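## Task

Undo the knot in the plastic bag's handles, then lift exactly two of the fruit out and set them on open table surface, leaving the other fruit inside the bag.

## Robot and tools

Robot: two arms, left_arm and right_arm, each with a two-finger gripper. In the scene frame the origin sits at table-top height, halfway between the nominal arm bases and a few cm in from the table's near edge. +x points out across the table, +z points up, and left_arm is on the +y side. These names do not match the sides of the camera pictures. Actual bases: left_arm near (+0.008, +0.343, -0.016) m and right_arm near (-0.008, -0.282, -0.018) m. Each gripper's fingers point along its own +z axis and open and close along its own y axis. The reported end_effector_position is the point between the pads, about 1 cm short of the fingertips.

A motion row has 14 numbers, each in [-1, 1]. One row covers both arms, even when only one arm moves. The first 7 are left_arm: dx, dy, dz, rx, ry, rz, opening. The last 7 are the same for right_arm. dx..rz are offsets, not poses. They are measured from that arm's current Hand target, along the Hand target's own axes. A value of 1.0 means 0.6 m of travel or 180 degrees of turn. rx, ry, rz form a single rotation vector. Opening is absolute: +1 is fully open (0.093 m) and -1 is closed. Setting all six pose numbers of an arm to 0 asks that arm to go back to its Hand target. Its opening number is always a command, so repeat the current value to keep the fingers as they are. Each new call counts from the Hand target as it stands then, so sending the same offset twice moves the arm twice. Commanded orientation is clipped to within 40 degrees of the measured one on each step.

Tools:
- execute_actions(actions, cameras): actions is a list of actions. Each action is a list of up to 15 rows, one row per 1/30 s step. If an action has fewer rows, its last row is held for the rest of the 15 steps. Every row in an action is an offset from the Hand target at the start of that action, not from the previous row. An empty list returns the state, the scene number and the task, plus images.
- move(target, speed, blend, opening_speed, grip_force, blocking, cameras): target is one 14-number row, or a list of up to 15 rows. Every row is an offset from the same starting Hand targets, not from the row before it. speed is the path's top speed in m/s, from 0.002 to 2.9, default 0.25. Give one number, or one per target. Turning is capped at twice that figure in rad/s. blend is in metres, one number or one per target. It rounds off corners at intermediate targets; 0 means a full stop at each. opening_speed is the rate the opening changes, per second on the -1..+1 scale, at least 0.2. grip_force is the force limit per finger pad in N, 10 to 50, given as one number or one per arm. It stays set until changed, and the task's own cap of about 25-37 N still applies. Lower forces close the fingers slowly. blocking=false returns after about 0.5 s while the move continues. A move lasts 0.5 to 10 s. It does not avoid obstacles or the other arm.
- wait(seconds 0-10, cameras): lets time pass while each arm holds its command.
- stop(cameras): brakes a running move.
- zoom_image(camera, region): camera is cam_high, cam_left_wrist or cam_right_wrist. region is [x0, y0, x1, y1] in pixels of that camera's latest image, with the origin at the top-left, and is at most 504 by 504. Image sizes are cam_high 504x504 and the wrist cameras 672x504.
- read_manual(section): returns licence text only.
- finished_scene(scene): ends scene 1 or 2 and cannot be undone. The goal must stay achieved without the robot.

Results: each arm's end_effector_position (m) and end_effector_quat_wxyz, both in the scene frame. Hand target is the last commanded pose after clipping, and the next offsets start from it. grip_measured reads +1 open and -1 closed. The pads meet near -0.94, and the reading rises about 0.0208 per mm of object width. Also reported: joint positions, with the gripper gap in metres last; joint torques; Tool commands; and joint velocities, marked within noise when the arm is still. A move adds a 'move:' line giving how it ended: done, off_target, moving, held or fault. It also names any limits that acted: paced means the pose was clipped, held means a check withheld steps. Grippers often stop short or sag, especially at long reach. Check the reported pose after each motion and send the missing distance as a new offset.

Gripping: to hold something, keep sending the same closing value. To release, send a value well above the reading for the object's width. Closing far below that reading in one step spikes the squeeze force. Soft or round items, such as fruit or a bag, may need a lower value.

Avoid:
- letting anything fall off the table, or setting it down off the table;
- dropping items or releasing them while they are still moving;
- fast impacts and hard presses;
- striking the bar, plate or rail behind and under the bases (up to about 3 cm above the table) with no warning;
- bringing the grippers into contact with each other, or closing one gripper on the other's fingers;
- paths close to an arm's own base, which can flip its shoulder posture.

Motors heat when holding loads, stretching out, or pushing at unreachable poses. A MOTOR HOT line appears at 75 °C. At 90 °C that arm folds and stays idle for the rest of the scene.

Each tool is called after "Call:" in YAML: its name, and indented under it one key for each argument.

## Session

Call:
execute_actions:
  actions: []

Call:
zoom_image:
  camera: "cam_high"
  region: [150, 170, 350, 370]

Scene clock: 0.00 s.
left_arm: end_effector_position=(+0.3282, +0.4092, +0.2071) grip_measured=+1.000 end_effector_quat_wxyz=(+0.432, -0.174, +0.881, +0.083) | right_arm: end_effector_position=(+0.4583, -0.1803, +0.1637) grip_measured=+1.000 end_effector_quat_wxyz=(+0.445, -0.185, +0.866, +0.136)
Joint positions: left_arm=[0.045 1.002 0.927 -0.572 -0.219 -0.19 0.093] | right_arm=[0.114 1.66 1.196 -0.185 -0.324 -0.157 0.093]
Joint velocities: within noise
Joint torques (N m): no reading
Motor temperatures (°C): left_arm=[28 38 42 41 27 28 31] | right_arm=[25 35 37 45 28 24 27]
Heat: left arm: 42 °C; right arm: 45 °C.
Hand target: left_arm +0.3301, +0.4108, +0.2217; +0.451, -0.176, +0.871, +0.082 | right_arm +0.4592, -0.1782, +0.1754; +0.455, -0.188, +0.860, +0.136
Tool commands: left_gripper/opening=+1.0 right_gripper/opening=+1.0

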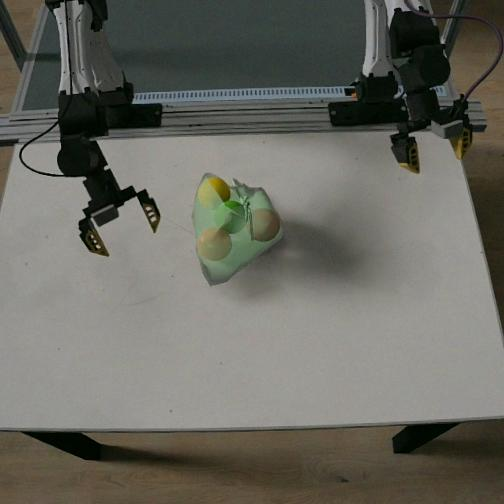

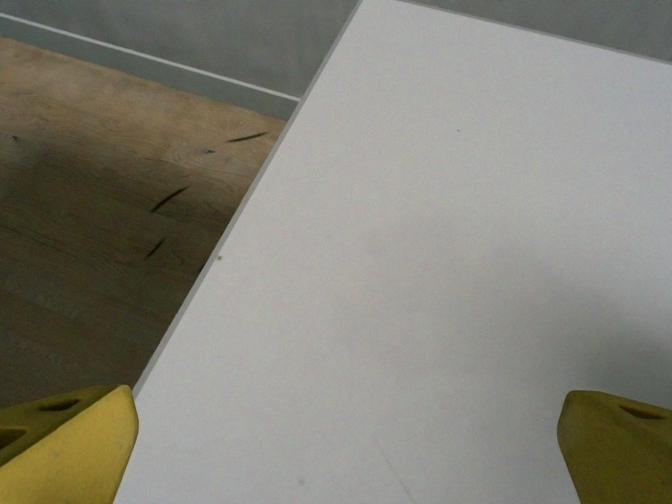

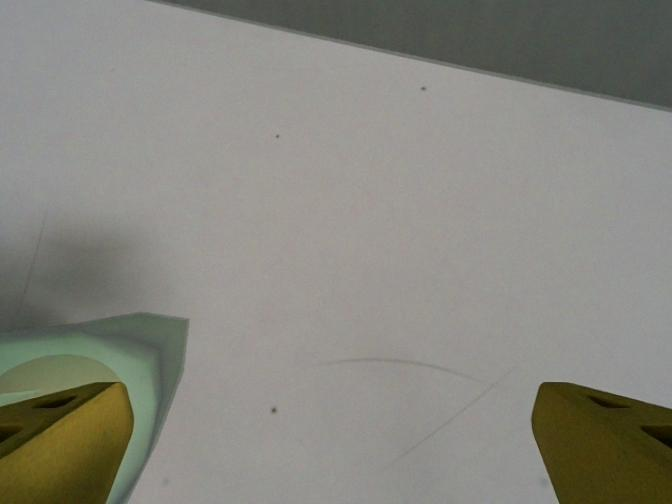

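Scaled by 2.520 from the camera's 504x504 image, which has a finer 720x720 frame.

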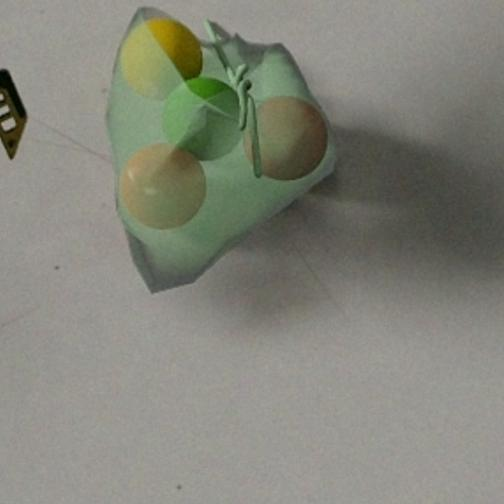

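Call:
move:
  target: [0,0,0,0,0,0,1,0.037,0.421,-0.252,0,0,0,1]
  cameras: ["all"]

Call:
zoom_image:
  camera: "cam_right_wrist"
  region: [180, 120, 520, 400]

Call:
zoom_image:
  camera: "cam_high"
  region: [200, 165, 300, 265]

Scene clock: 2.77 s.
left_arm: end_effector_position=(+0.3282, +0.4092, +0.2071) grip_measured=+1.000 end_effector_quat_wxyz=(+0.432, -0.174, +0.881, +0.083) | right_arm: end_effector_position=(+0.2242, -0.0178, +0.2482) grip_measured=+1.000 end_effector_quat_wxyz=(+0.454, -0.194, +0.858, +0.141)
Joint positions: left_arm=[0.045 1.002 0.927 -0.572 -0.219 -0.19 0.093] | right_arm=[1.062 1.18 1.116 -0.594 0.437 0.39 0.093]
Joint torques (N m): left_arm=[-0.49 -3.36 8.12 1.99 0.05 -0.09] | right_arm=[0.59 -2.07 8.83 1.68 0.34 0.25]
Heat: left arm: 43 °C; right arm: 45 °C.
Hand target: left_arm +0.3301, +0.4108, +0.2217; +0.451, -0.176, +0.871, +0.082 | right_arm +0.2242, -0.0185, +0.2555; +0.455, -0.188, +0.860, +0.136
Off the commanded pose: left_arm 0.015 m, 2 deg | right_arm 0.007 m, 1 deg.
move: off_target (left_arm)
camera_calibration:
cam_right_wrist: T_world_to_cam=[[0.473098, -0.878664, -0.0642437, -0.107922], [-0.765469, -0.373859, -0.523724, 0.332612], [0.436159, 0.296949, -0.849462, 0.206262], [0, 0, 0, 1]] pos_world=[0.215698, -0.0317268, 0.342475]

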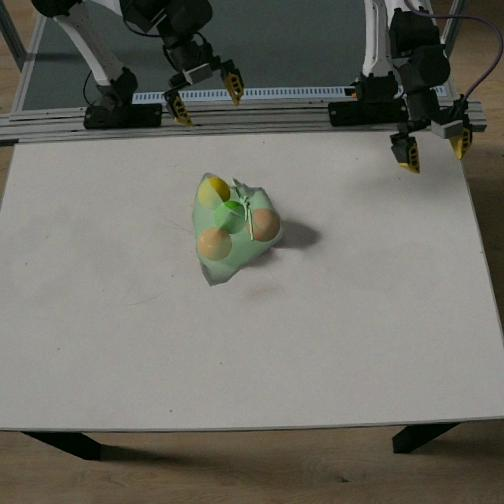

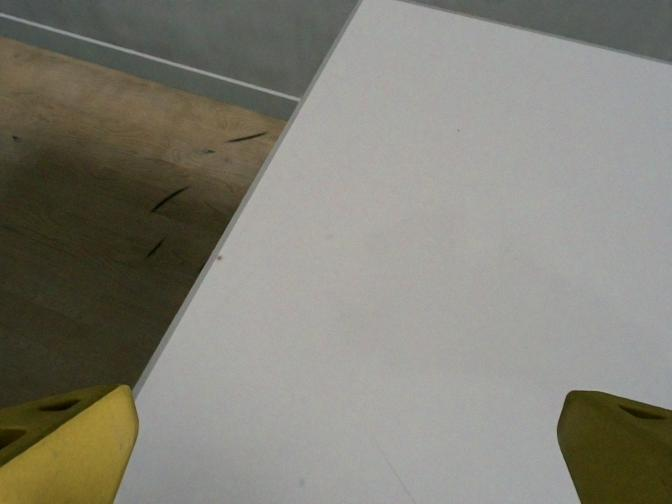

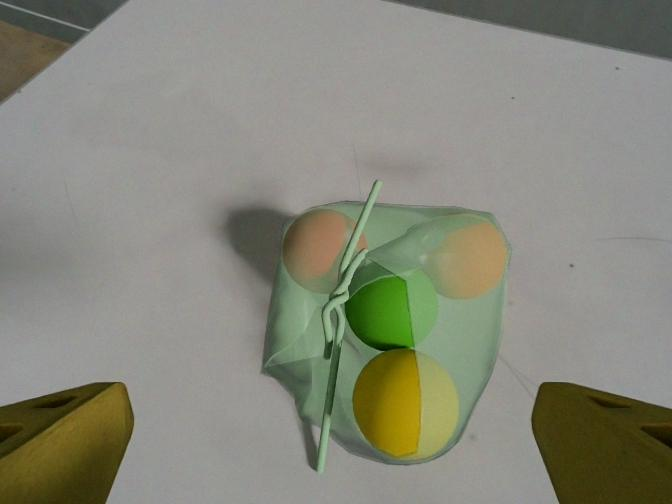

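Scaled by 1.482 from the camera's 672x504 image, which has a finer 960x720 frame.

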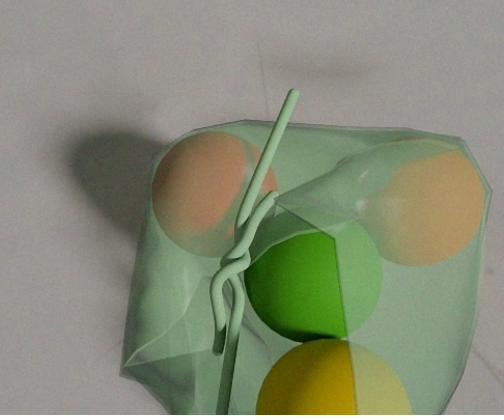

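Scaled by 5.040 from the camera's 504x504 image, which has a finer 720x720 frame.

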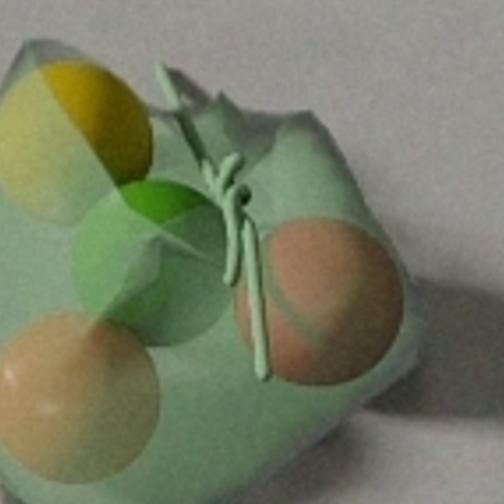

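Call:
zoom_image:
  camera: "cam_right_wrist"
  region: [270, 170, 420, 290]

Call:
zoom_image:
  camera: "cam_right_wrist"
  region: [280, 240, 400, 370]

Call:
zoom_image:
  camera: "cam_right_wrist"
  region: [250, 340, 410, 490]

Scaled by 3.360 from the camera's 672x504 image, which has a finer 960x720 frame.

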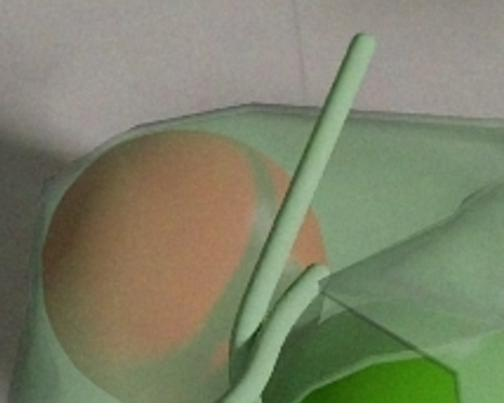

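Scaled by 3.877 from the camera's 672x504 image, which has a finer 960x720 frame.

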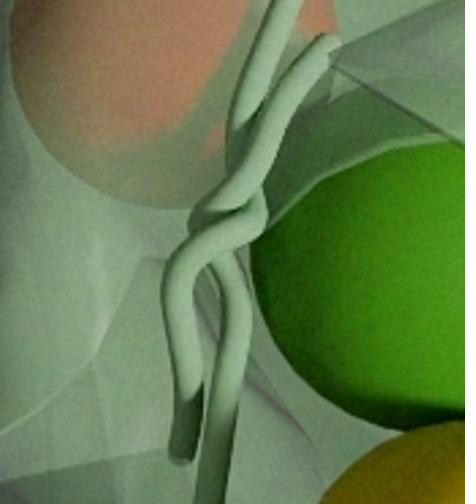

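Scaled by 3.150 from the camera's 672x504 image, which has a finer 960x720 frame.

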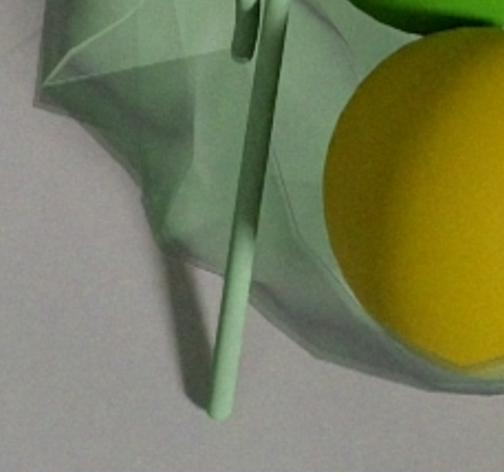

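Call:
move:
  target: [0,0,0,0,0,0,1,0.158,0.0198,0.209,0,0,0,-0.6]
  speed: 0.15
  cameras: ["cam_high","cam_right_wrist"]

Call:
zoom_image:
  camera: "cam_right_wrist"
  region: [220, 200, 460, 440]

Call:
zoom_image:
  camera: "cam_high"
  region: [200, 165, 300, 265]

Scene clock: 6.47 s.
left_arm: end_effector_position=(+0.3282, +0.4092, +0.2071) grip_measured=+1.000 end_effector_quat_wxyz=(+0.432, -0.174, +0.881, +0.083) | right_arm: end_effector_position=(+0.2607, +0.0192, +0.1084) grip_measured=-0.597 end_effector_quat_wxyz=(+0.453, -0.184, +0.863, +0.128)
Joint positions: left_arm=[0.045 1.002 0.927 -0.572 -0.219 -0.19 0.093] | right_arm=[1.028 1.477 0.776 0.031 0.437 0.384 0.017]
Joint torques (N m): left_arm=[-0.34 -3.28 8.13 2.02 0.05 -0.07] | right_arm=[-0.54 -4.03 5.59 2.42 0 0.02]
Heat: left arm: 44 °C; right arm: 46 °C.
Hand target: left_arm +0.3301, +0.4108, +0.2217; +0.451, -0.176, +0.871, +0.082 | right_arm +0.2619, +0.0240, +0.1085; +0.455, -0.188, +0.860, +0.136
Off the commanded pose: left_arm 0.015 m, 2 deg | right_arm 0.005 m, 1 deg.
move: off_target (left_arm)
camera_calibration:
cam_right_wrist: T_world_to_cam=[[0.44593, -0.893519, -0.0526307, -0.0954425], [-0.778875, -0.358397, -0.51469, 0.303402], [0.441023, 0.270508, -0.85576, 0.0606093], [0, 0, 0, 1]] pos_world=[0.252143, 0.00706347, 0.203002]
Images, in order (width x height): cam_high 504x504, cam_right_wrist 672x504.

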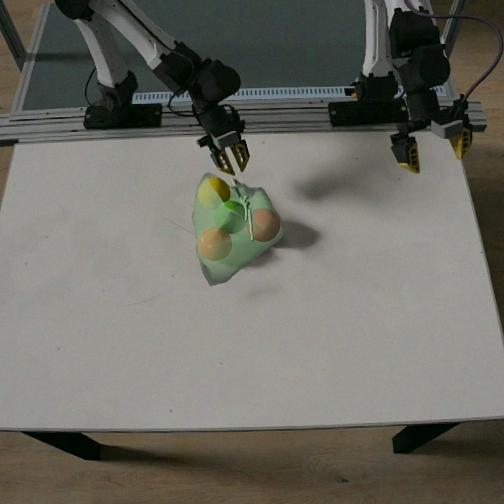

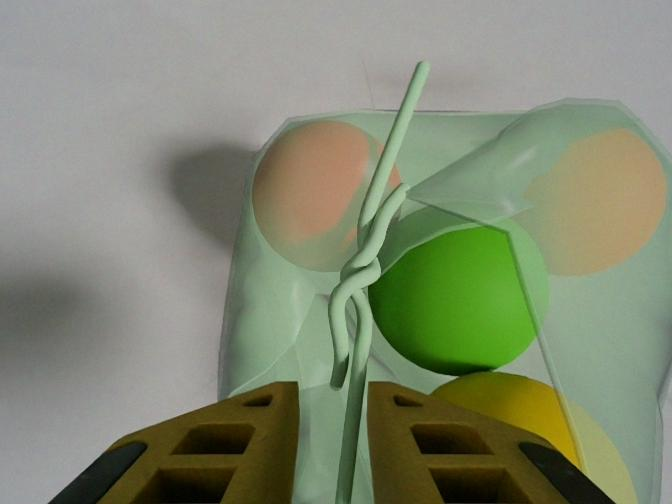

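Scaled by 2.100 from the camera's 672x504 image, which has a finer 960x720 frame.

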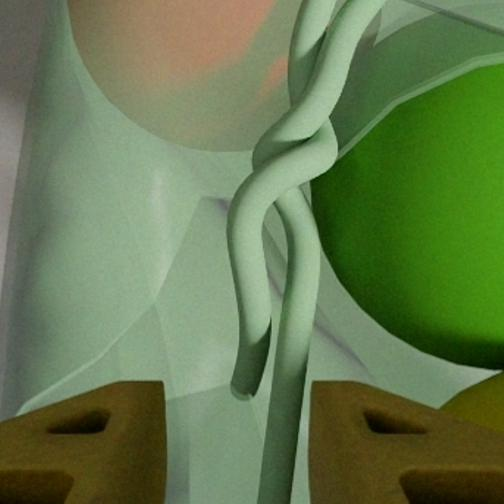

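Scaled by 5.040 from the camera's 504x504 image, which has a finer 720x720 frame.

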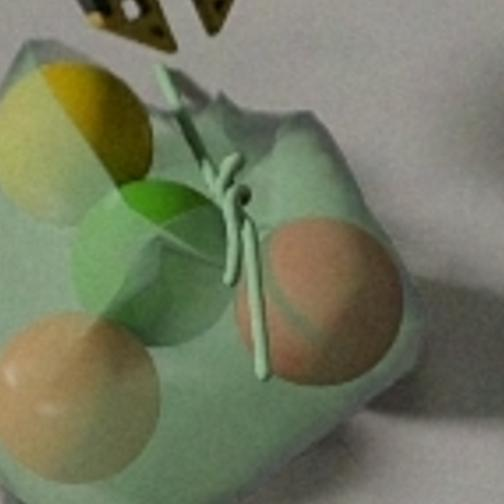

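Call:
move:
  target: [0,0,0,0,0,0,1,0.017,-0.001,0.06,0,0,0,-0.72]
  speed: 0.1
  cameras: ["cam_high","cam_right_wrist"]

Call:
zoom_image:
  camera: "cam_right_wrist"
  region: [220, 200, 460, 440]

Call:
zoom_image:
  camera: "cam_high"
  region: [200, 165, 300, 265]

Scene clock: 8.27 s.
left_arm: end_effector_position=(+0.3282, +0.4092, +0.2071) grip_measured=+1.000 end_effector_quat_wxyz=(+0.432, -0.174, +0.881, +0.083) | right_arm: end_effector_position=(+0.2813, +0.0282, +0.0774) grip_measured=-0.717 end_effector_quat_wxyz=(+0.451, -0.183, +0.865, +0.123)
Joint positions: left_arm=[0.045 1.002 0.927 -0.572 -0.219 -0.19 0.093] | right_arm=[0.988 1.622 0.776 0.177 0.412 0.358 0.011]
Joint torques (N m): left_arm=[-0.43 -3.43 8.27 2.02 0.03 -0.13] | right_arm=[-0.58 -4.42 6.19 2.44 -0.09 0.03]
Heat: left arm: 44 °C; right arm: 46 °C.
Hand target: left_arm +0.3301, +0.4108, +0.2217; +0.451, -0.176, +0.871, +0.082 | right_arm +0.2832, +0.0360, +0.0802; +0.455, -0.188, +0.860, +0.136
Off the commanded pose: left_arm 0.015 m, 2 deg | right_arm 0.008 m, 2 deg.
move: off_target (left_arm)
camera_calibration:
cam_right_wrist: T_world_to_cam=[[0.440676, -0.896508, -0.0455898, -0.0972638], [-0.781892, -0.358398, -0.510095, 0.307167], [0.440964, 0.260433, -0.858909, 0.0231313], [0, 0, 0, 1]] pos_world=[0.272833, 0.016866, 0.172118]
Images, in order (width x height): cam_high 504x504, cam_right_wrist 672x504.

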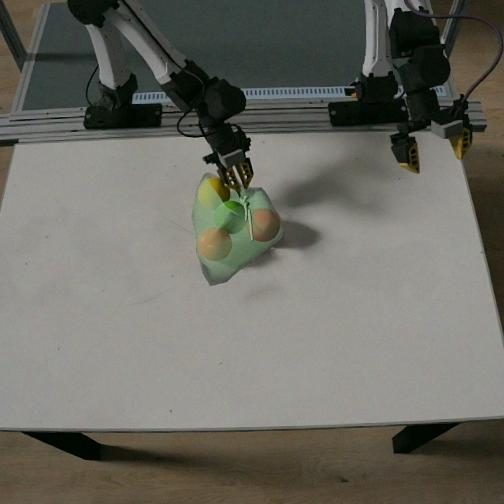

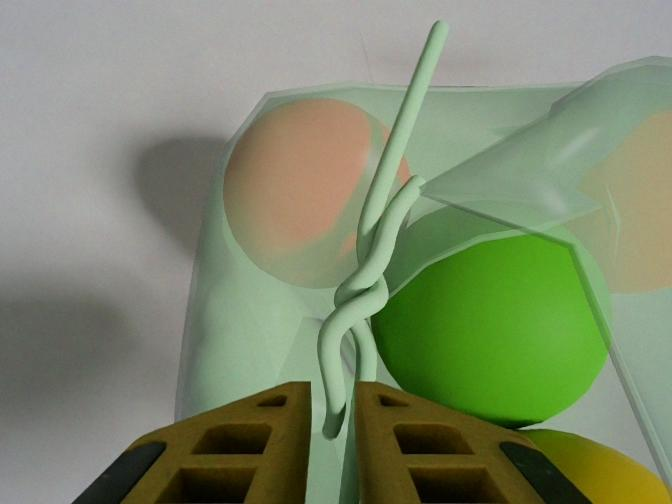

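Scaled by 2.100 from the camera's 672x504 image, which has a finer 960x720 frame.

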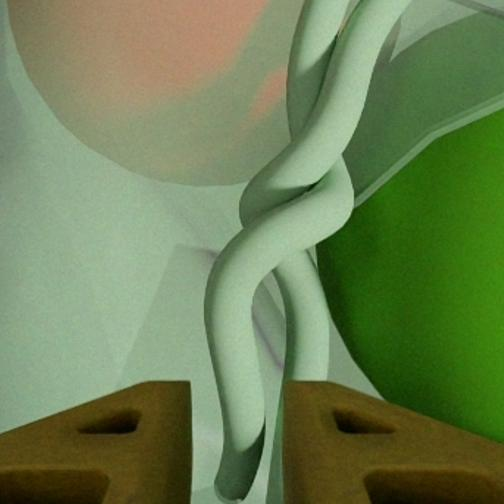

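Scaled by 5.040 from the camera's 504x504 image, which has a finer 720x720 frame.

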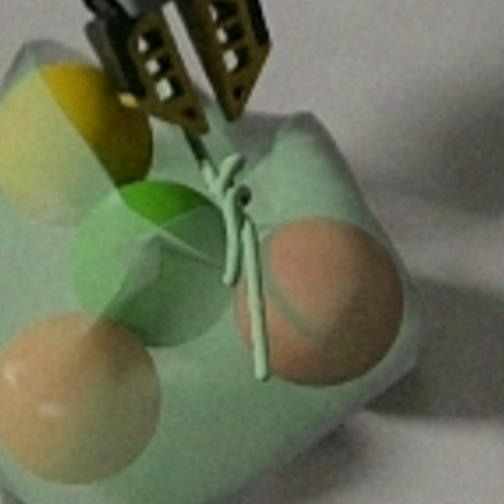

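Call:
move:
  target: [0,0,0,0,0,0,1,0,-0.001,0.037,0,0,0,-0.77]
  speed: 0.05
  cameras: ["cam_high","cam_right_wrist"]

Call:
zoom_image:
  camera: "cam_right_wrist"
  region: [220, 250, 460, 490]

Call:
zoom_image:
  camera: "cam_high"
  region: [200, 165, 300, 265]

Scene clock: 9.63 s.
left_arm: end_effector_position=(+0.3282, +0.4092, +0.2071) grip_measured=+1.000 end_effector_quat_wxyz=(+0.432, -0.174, +0.881, +0.083) | right_arm: end_effector_position=(+0.2925, +0.0325, +0.0580) grip_measured=-0.767 end_effector_quat_wxyz=(+0.444, -0.187, +0.868, +0.118)
Joint positions: left_arm=[0.045 1.002 0.927 -0.572 -0.219 -0.19 0.093] | right_arm=[0.963 1.708 0.791 0.236 0.389 0.34 0.008]
Joint torques (N m): left_arm=[-0.42 -3.38 8.17 2.01 0.02 -0.08] | right_arm=[-0.66 -4.79 7.6 2.38 -0.05 0.02]
Heat: left arm: 45 °C; right arm: 47 °C.
Hand target: left_arm +0.3301, +0.4108, +0.2217; +0.451, -0.176, +0.871, +0.082 | right_arm +0.2997, +0.0444, +0.0680; +0.455, -0.188, +0.860, +0.136
Off the commanded pose: left_arm 0.015 m, 2 deg | right_arm 0.017 m, 3 deg.
move: off_target (left_arm, right_arm)
camera_calibration:
cam_right_wrist: T_world_to_cam=[[0.443643, -0.895431, -0.0371924, -0.100687], [-0.786503, -0.369108, -0.495148, 0.30849], [0.429644, 0.248921, -0.868012, 0.00453422], [0, 0, 0, 1]] pos_world=[0.285349, 0.0225796, 0.152939]
Images, in order (width x height): cam_high 504x504, cam_right_wrist 672x504.

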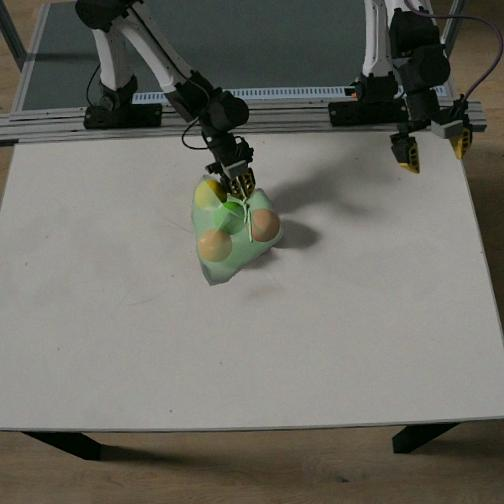

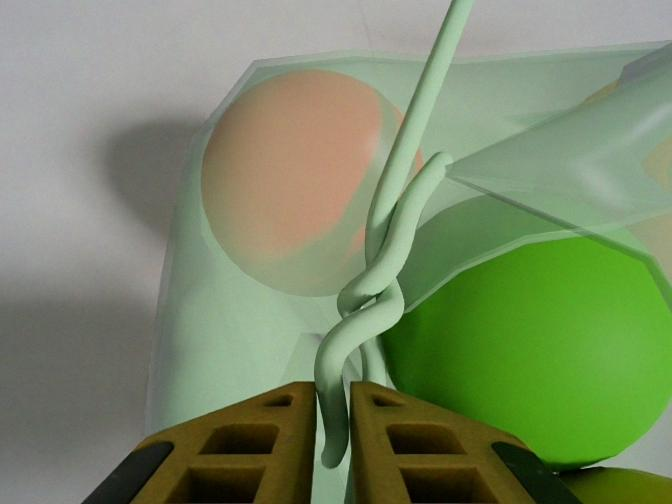

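Scaled by 2.100 from the camera's 672x504 image, which has a finer 960x720 frame.

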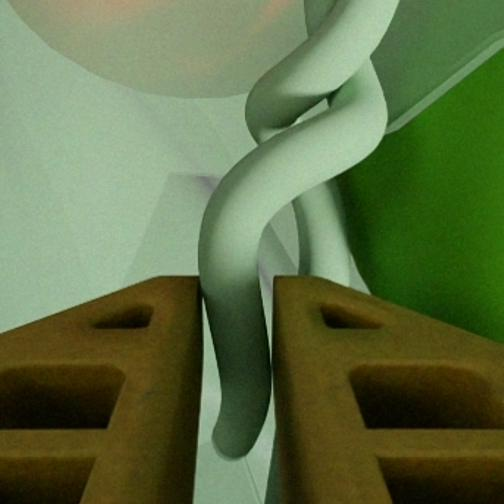

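Scaled by 5.040 from the camera's 504x504 image, which has a finer 720x720 frame.

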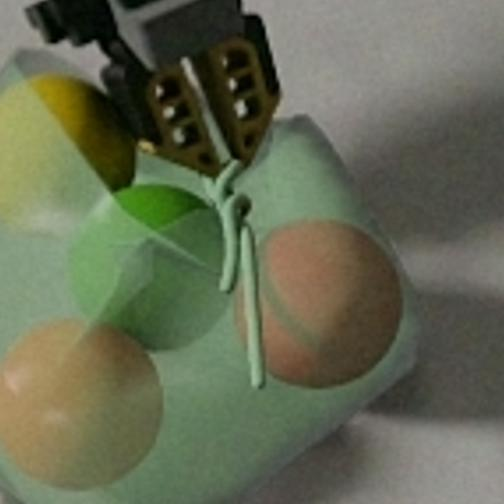

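Call:
move:
  target: [0,0,0,0,0,0,1,0,0,0,0,0,0,-1]
  opening_speed: 0.3
  cameras: ["cam_right_wrist"]

Call:
zoom_image:
  camera: "cam_right_wrist"
  region: [220, 250, 460, 490]

Scene clock: 11.00 s.
left_arm: end_effector_position=(+0.3282, +0.4092, +0.2071) grip_measured=+1.000 end_effector_quat_wxyz=(+0.432, -0.174, +0.881, +0.083) | right_arm: end_effector_position=(+0.2925, +0.0325, +0.0580) grip_measured=-0.899 end_effector_quat_wxyz=(+0.444, -0.187, +0.868, +0.118)
Joint positions: left_arm=[0.045 1.002 0.927 -0.572 -0.219 -0.19 0.093] | right_arm=[0.963 1.708 0.791 0.236 0.389 0.34 0.002]
Joint torques (N m): left_arm=[-0.38 -3.37 8.18 2.01 0.03 -0.08] | right_arm=[-0.66 -4.83 7.47 2.4 -0.09 0]
Heat: left arm: 45 °C; right arm: 47 °C.
Hand target: left_arm +0.3301, +0.4108, +0.2217; +0.451, -0.176, +0.871, +0.082 | right_arm +0.2998, +0.0444, +0.0680; +0.455, -0.188, +0.860, +0.136
Off the commanded pose: left_arm 0.015 m, 2 deg | right_arm 0.017 m, 3 deg.
move: off_target (left_arm, right_arm)
camera_calibration:
cam_right_wrist: T_world_to_cam=[[0.443643, -0.895431, -0.0371924, -0.100687], [-0.786503, -0.369108, -0.495148, 0.30849], [0.429644, 0.248921, -0.868012, 0.00453422], [0, 0, 0, 1]] pos_world=[0.285349, 0.0225796, 0.152939]
Images, in order (width x height): cam_right_wrist 672x504.

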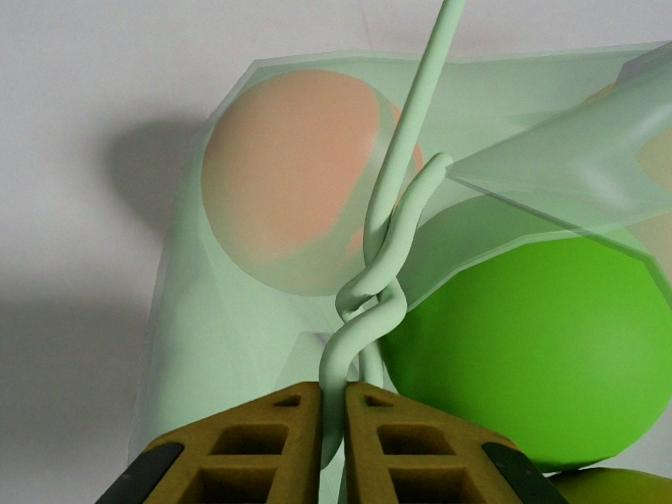

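Scaled by 2.100 from the camera's 672x504 image, which has a finer 960x720 frame.

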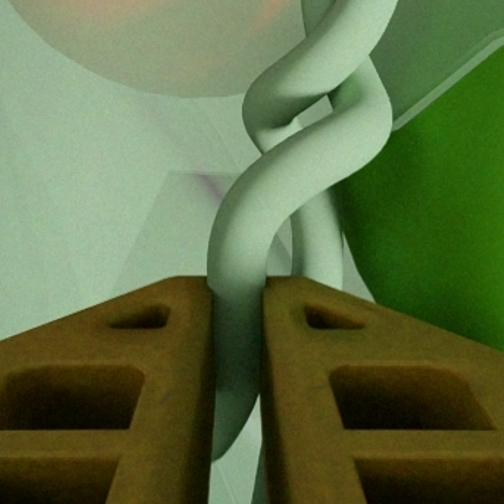

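Call:
move:
  target: [0,0,0,0,0,0,1,-0.002,0.026,-0.1,0,0,0,-1]
  speed: 0.06
  cameras: ["cam_high","cam_right_wrist"]

Call:
zoom_image:
  camera: "cam_high"
  region: [180, 155, 300, 275]

Scene clock: 13.40 s.
left_arm: end_effector_position=(+0.3282, +0.4092, +0.2071) grip_measured=+1.000 end_effector_quat_wxyz=(+0.432, -0.174, +0.881, +0.083) | right_arm: end_effector_position=(+0.2528, +0.0395, +0.0971) grip_measured=-0.899 end_effector_quat_wxyz=(+0.454, -0.193, +0.859, +0.140)
Joint positions: left_arm=[0.045 1.002 0.927 -0.572 -0.219 -0.19 0.093] | right_arm=[1.074 1.543 0.777 0.103 0.448 0.399 0.002]
Joint torques (N m): left_arm=[-0.27 -3.37 8.12 1.99 0.04 -0.06] | right_arm=[0.53 -7.6 5.49 1.71 0.34 0.22]
Heat: left arm: 45 °C; right arm: 47 °C.
Hand target: left_arm +0.3301, +0.4108, +0.2217; +0.451, -0.176, +0.871, +0.082 | right_arm +0.2495, +0.0343, +0.1029; +0.455, -0.188, +0.860, +0.136
Off the commanded pose: left_arm 0.015 m, 2 deg | right_arm 0.008 m, 1 deg.
move: off_target (left_arm)
camera_calibration:
cam_right_wrist: T_world_to_cam=[[0.472012, -0.8793, -0.0635375, -0.0805706], [-0.766245, -0.373546, -0.522812, 0.296887], [0.435974, 0.295459, -0.850077, 0.0486776], [0, 0, 0, 1]] pos_world=[0.244297, 0.0256732, 0.191477]
Images, in order (width x height): cam_high 504x504, cam_right_wrist 672x504.

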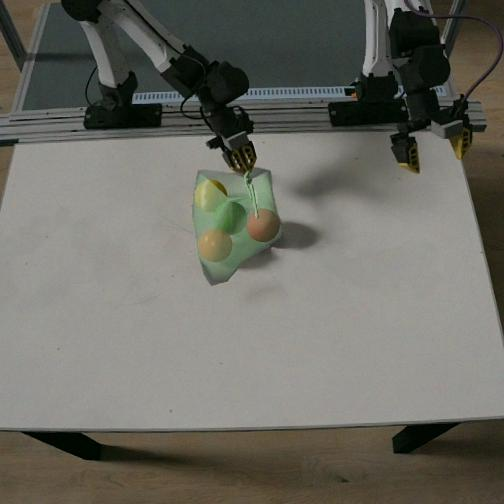

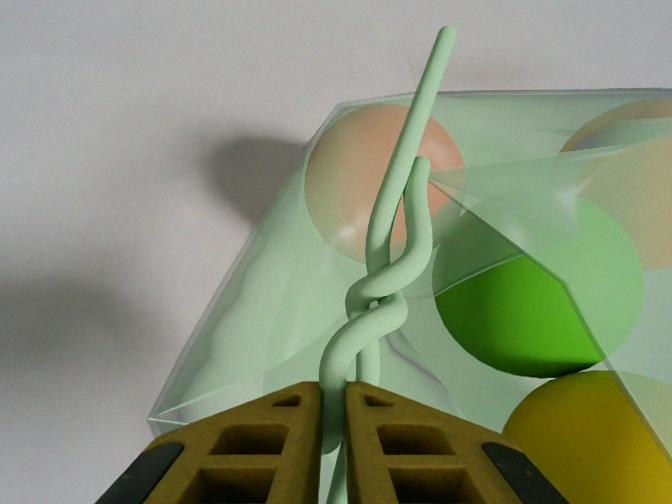

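Scaled by 4.200 from the camera's 504x504 image, which has a finer 720x720 frame.

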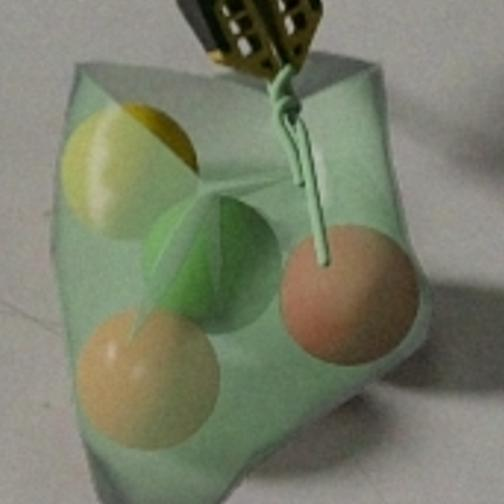

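Call:
move:
  target: [0,0,0,0,0,0,1,-0.035,0.035,-0.0945,0,0,0,-1]
  speed: 0.06
  cameras: ["cam_high","cam_right_wrist"]

Call:
zoom_image:
  camera: "cam_high"
  region: [180, 145, 300, 265]

Scene clock: 16.70 s.
left_arm: end_effector_position=(+0.3282, +0.4092, +0.2071) grip_measured=+1.000 end_effector_quat_wxyz=(+0.432, -0.174, +0.881, +0.083) | right_arm: end_effector_position=(+0.2099, +0.0332, +0.1336) grip_measured=-0.899 end_effector_quat_wxyz=(+0.444, -0.199, +0.864, +0.128)
Joint positions: left_arm=[0.045 1.002 0.927 -0.572 -0.219 -0.19 0.093] | right_arm=[1.204 1.398 0.845 -0.192 0.548 0.496 0.002]
Joint torques (N m): left_arm=[-0.53 -3.34 8.2 2 0.03 -0.09] | right_arm=[0.59 -6.34 8.49 1.58 0.37 0.26]
Motor temperatures (°C): left_arm=[27 38 46 46 27 27 31] | right_arm=[25 35 39 47 28 24 27]
Heat: left arm: 46 °C; right arm: 47 °C.
Hand target: left_arm +0.3301, +0.4108, +0.2217; +0.451, -0.176, +0.871, +0.082 | right_arm +0.2094, +0.0343, +0.1528; +0.455, -0.188, +0.860, +0.136
Off the commanded pose: left_arm 0.015 m, 2 deg | right_arm 0.019 m, 2 deg.
move: off_target (left_arm, right_arm)
camera_calibration:
cam_right_wrist: T_world_to_cam=[[0.46991, -0.881684, -0.0426453, -0.0658136], [-0.774286, -0.388508, -0.499542, 0.279838], [0.42387, 0.267759, -0.865239, 0.105685], [0, 0, 0, 1]] pos_world=[0.202804, 0.0223943, 0.228427]
Images, in order (width x height): cam_high 504x504, cam_right_wrist 672x504.

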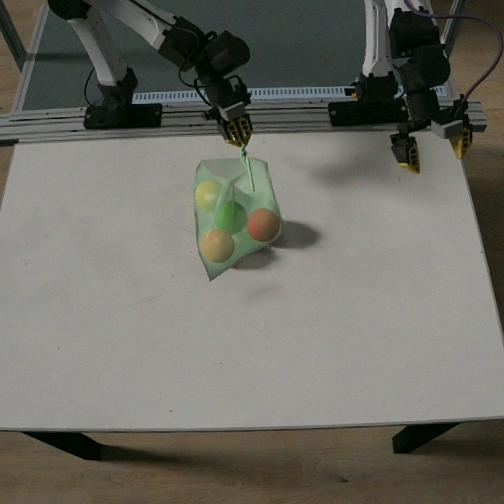

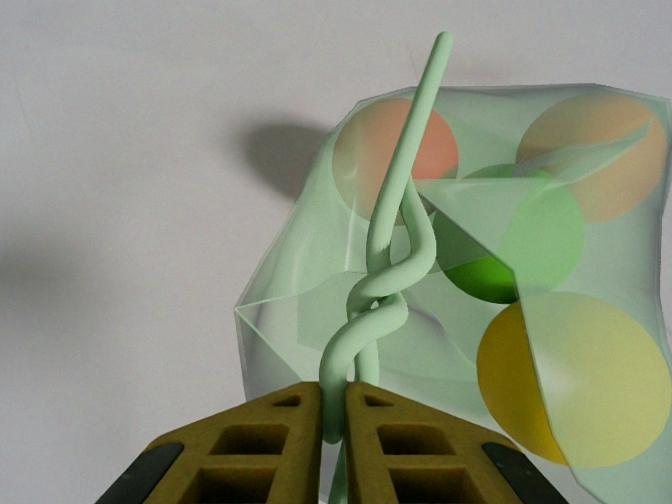

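Scaled by 4.200 from the camera's 504x504 image, which has a finer 720x720 frame.

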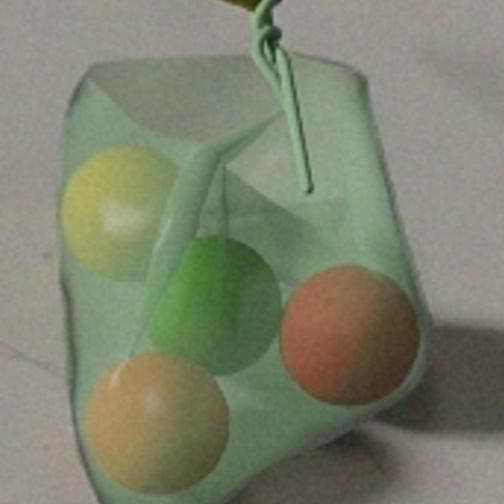

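Call:
move:
  target:
    - [0.059,-0.287,-0.198,0.358,0.135,0.35,0,0,0,0,0,0,0,-1]
    - [0.139,-0.471,-0.22,0.358,0.135,0.35,-0.2,0,0,0,0,0,0,-1]
  speed: 0.2
  cameras: ["all"]

Call:
zoom_image:
  camera: "cam_high"
  region: [170, 105, 330, 265]

Scene clock: 24.80 s.
left_arm: end_effector_position=(+0.2873, +0.0950, +0.2262) grip_measured=-0.198 end_effector_quat_wxyz=(+0.168, +0.521, +0.813, -0.198) | right_arm: end_effector_position=(+0.2099, +0.0332, +0.1336) grip_measured=-0.899 end_effector_quat_wxyz=(+0.444, -0.199, +0.864, +0.128)
Joint positions: left_arm=[-0.623 1.637 1.76 -1.306 0.379 0.505 0.036] | right_arm=[1.204 1.398 0.845 -0.192 0.548 0.496 0.002]
Joint torques (N m): left_arm=[-0.8 -7.82 6.16 1.49 0.16 -0.3] | right_arm=[0.34 -6.48 8.39 1.54 0.39 0.24]
Heat: left arm: 46 °C; right arm: 47 °C.
Hand target: left_arm +0.2938, +0.0902, +0.2345; +0.193, +0.518, +0.811, -0.193 | right_arm +0.2094, +0.0343, +0.1528; +0.455, -0.188, +0.860, +0.136
Off the commanded pose: left_arm 0.012 m, 3 deg | right_arm 0.019 m, 2 deg.
move: off_target (left_arm, right_arm); target 2's new opening was sent with left_arm's hand 0.012 m and 3 deg from that target
camera_calibration:
cam_left_wrist: T_world_to_cam=[[-0.912124, -0.386303, 0.137116, 0.270479], [-0.395541, 0.917244, -0.0470287, 0.0713336], [-0.107601, -0.0971307, -0.989438, 0.346099], [0, 0, 0, 1]] pos_world=[0.312166, 0.0726731, 0.308712]
cam_right_wrist: T_world_to_cam=[[0.469926, -0.88169, -0.0423338, -0.0658449], [-0.774361, -0.388751, -0.499236, 0.279662], [0.423714, 0.267386, -0.865431, 0.105725], [0, 0, 0, 1]] pos_world=[0.202704, 0.0223946, 0.228328]

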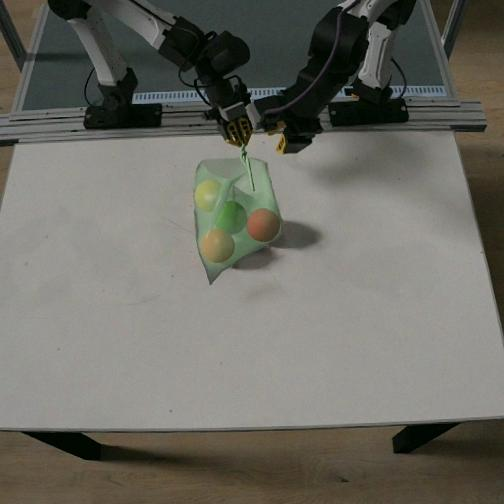

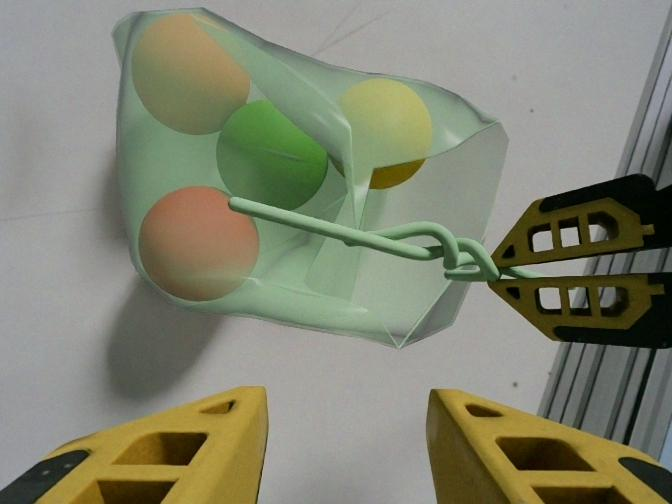

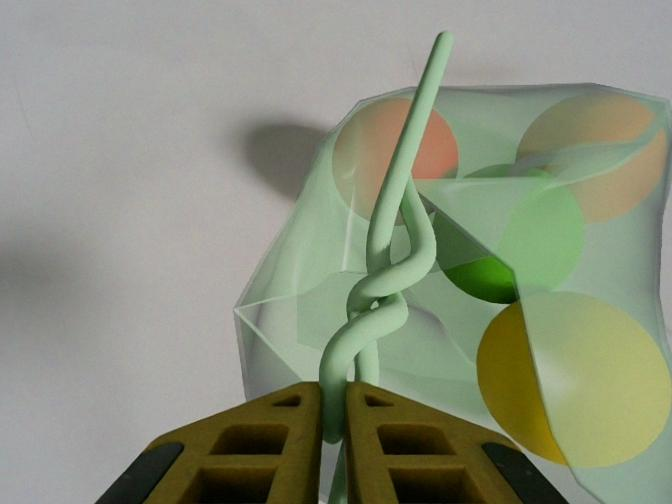

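Scaled by 3.150 from the camera's 504x504 image, which has a finer 720x720 frame.

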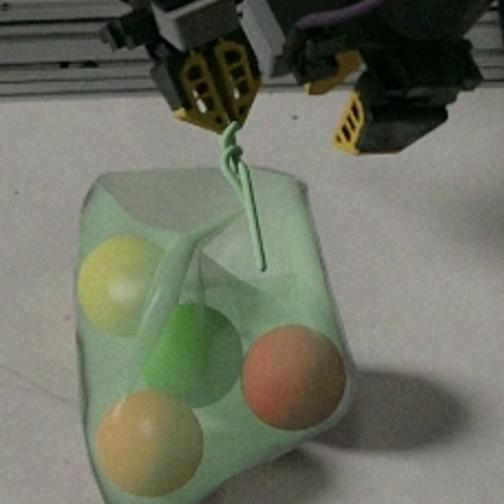

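Call:
move:
  target: [-0.031,0.0153,0.125,0.114,0.094,0,-0.4,0,0,0,0,0,0,-1]
  speed: 0.12
  cameras: ["all"]

Call:
zoom_image:
  camera: "cam_high"
  region: [170, 105, 330, 265]

Scene clock: 28.20 s.
left_arm: end_effector_position=(+0.3246, +0.0469, +0.1669) grip_measured=-0.398 end_effector_quat_wxyz=(+0.032, +0.539, +0.804, -0.249) | right_arm: end_effector_position=(+0.2099, +0.0332, +0.1336) grip_measured=-0.899 end_effector_quat_wxyz=(+0.444, -0.199, +0.864, +0.128)
Joint positions: left_arm=[-0.629 2.13 2.211 -1.559 0.49 0.592 0.026] | right_arm=[1.204 1.398 0.845 -0.192 0.548 0.496 0.002]
Joint torques (N m): left_arm=[-1.2 -11.37 8.1 0.25 0.57 0.2] | right_arm=[0.49 -6.28 8.38 1.57 0.41 0.26]
Heat: left arm: 46 °C; right arm: 47 °C.
Hand target: left_arm +0.3179, +0.0411, +0.1792; -0.023, +0.566, +0.783, -0.256 | right_arm +0.2094, +0.0343, +0.1528; +0.455, -0.188, +0.860, +0.136
Off the commanded pose: left_arm 0.015 m, 7 deg | right_arm 0.019 m, 2 deg.
joint sent to its limit (left arm) — joint 4 (wrist pitch), lower limit. The joint targets are off in position and orientation.
move: off_target (left_arm, right_arm)
camera_calibration:
cam_left_wrist: T_world_to_cam=[[-0.88495, -0.300531, 0.355732, 0.244709], [-0.283856, 0.953685, 0.0995513, 0.0650165], [-0.369175, -0.0128788, -0.929271, 0.357715], [0, 0, 0, 1]] pos_world=[0.36707, 0.0161442, 0.23889]
cam_right_wrist: T_world_to_cam=[[0.469926, -0.88169, -0.0423338, -0.0658449], [-0.774361, -0.388751, -0.499236, 0.279662], [0.423714, 0.267386, -0.865431, 0.105725], [0, 0, 0, 1]] pos_world=[0.202704, 0.0223946, 0.228328]

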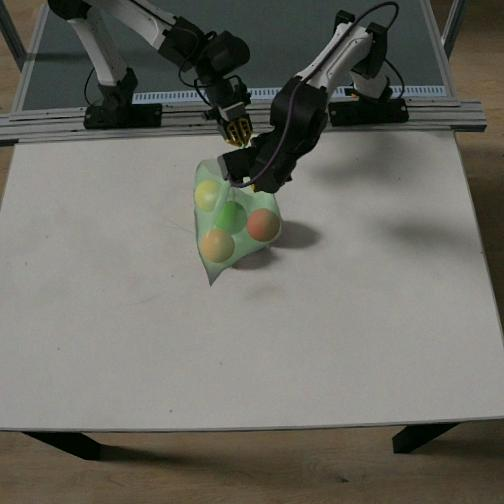

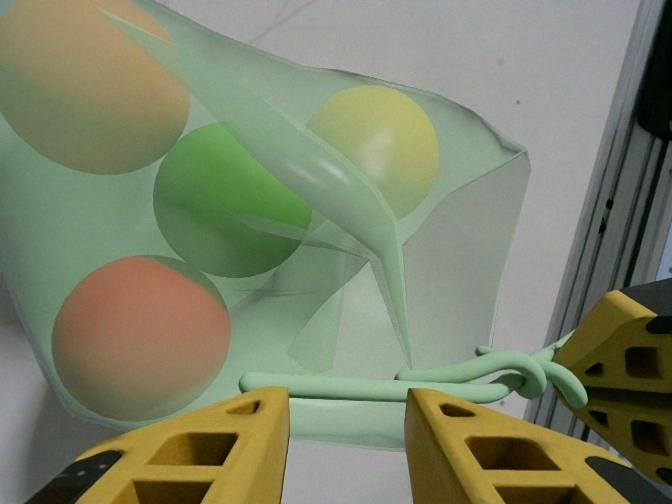

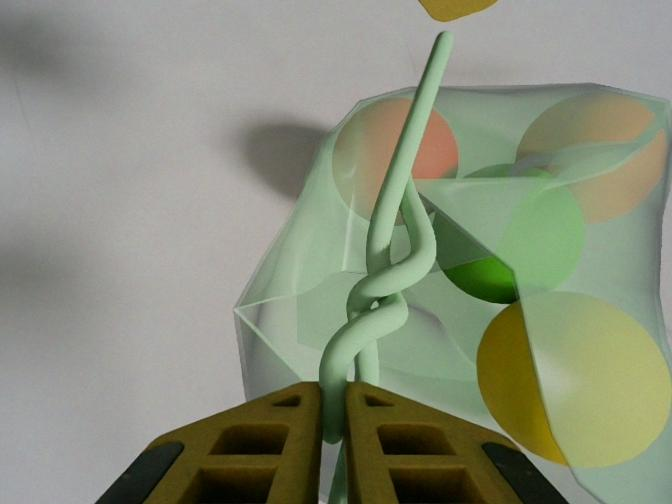

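Scaled by 3.150 from the camera's 504x504 image, which has a finer 720x720 frame.

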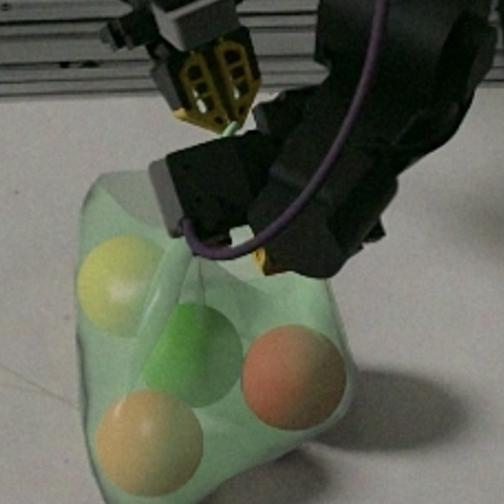

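Call:
move:
  target: [0.004,-0.006,0.056,-0.035,-0.04,-0.012,-0.45,0,0,0,0,0,0,-1]
  speed: 0.08
  cameras: ["all"]

Scene clock: 30.17 s.
left_arm: end_effector_position=(+0.3014, +0.0336, +0.1308) grip_measured=-0.448 end_effector_quat_wxyz=(+0.017, +0.531, +0.809, -0.251) | right_arm: end_effector_position=(+0.2098, +0.0331, +0.1335) grip_measured=-0.899 end_effector_quat_wxyz=(+0.444, -0.199, +0.864, +0.128)
Joint positions: left_arm=[-0.685 2.054 1.946 -1.366 0.489 0.514 0.024] | right_arm=[1.204 1.398 0.845 -0.192 0.548 0.496 0.002]
Joint torques (N m): left_arm=[-1.06 -15.88 5.39 0.83 0.3 -0.32] | right_arm=[0.49 -6.32 8.31 1.55 0.37 0.28]
Heat: left arm: 46 °C; right arm: 47 °C.
Hand target: left_arm +0.3029, +0.0299, +0.1509; +0.053, +0.535, +0.807, -0.247 | right_arm +0.2094, +0.0343, +0.1528; +0.455, -0.188, +0.860, +0.136
Off the commanded pose: left_arm 0.021 m, 4 deg | right_arm 0.019 m, 2 deg.
move: off_target (left_arm, right_arm)
camera_calibration:
cam_left_wrist: T_world_to_cam=[[-0.86957, -0.31688, 0.378728, 0.225932], [-0.291756, 0.948461, 0.123695, 0.0740945], [-0.398405, -0.00293462, -0.917205, 0.322275], [0, 0, 0, 1]] pos_world=[0.346477, 0.00226351, 0.20086]
cam_right_wrist: T_world_to_cam=[[0.46967, -0.881818, -0.0424967, -0.0658], [-0.774639, -0.388538, -0.498971, 0.27973], [0.42349, 0.267271, -0.865576, 0.105764], [0, 0, 0, 1]] pos_world=[0.202804, 0.0223944, 0.228327]

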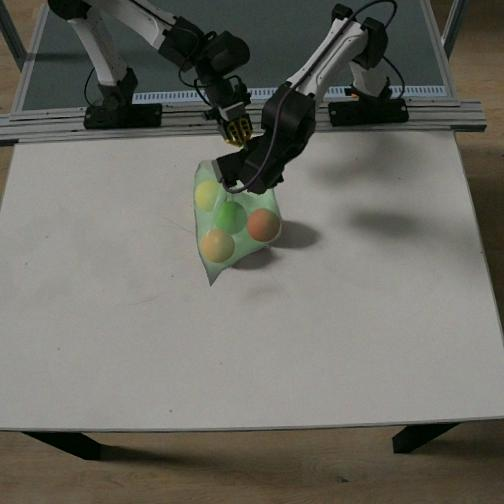

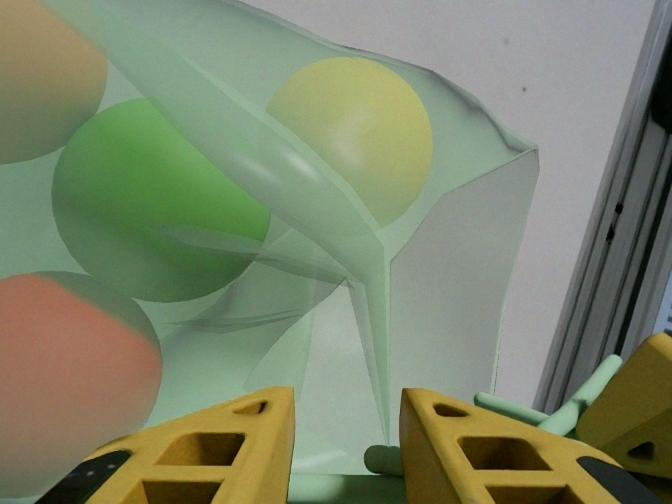

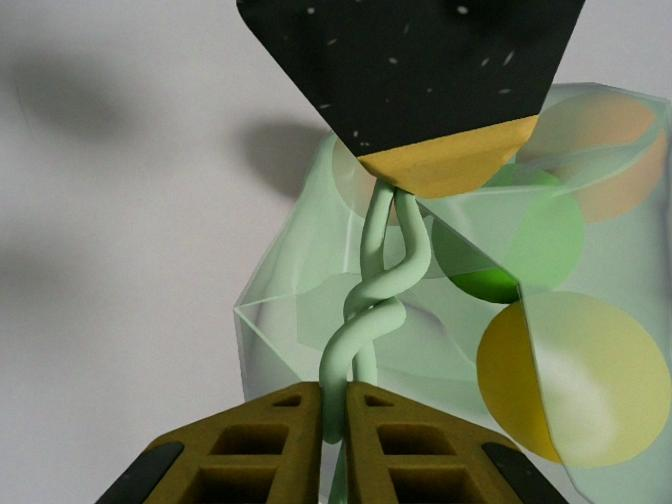

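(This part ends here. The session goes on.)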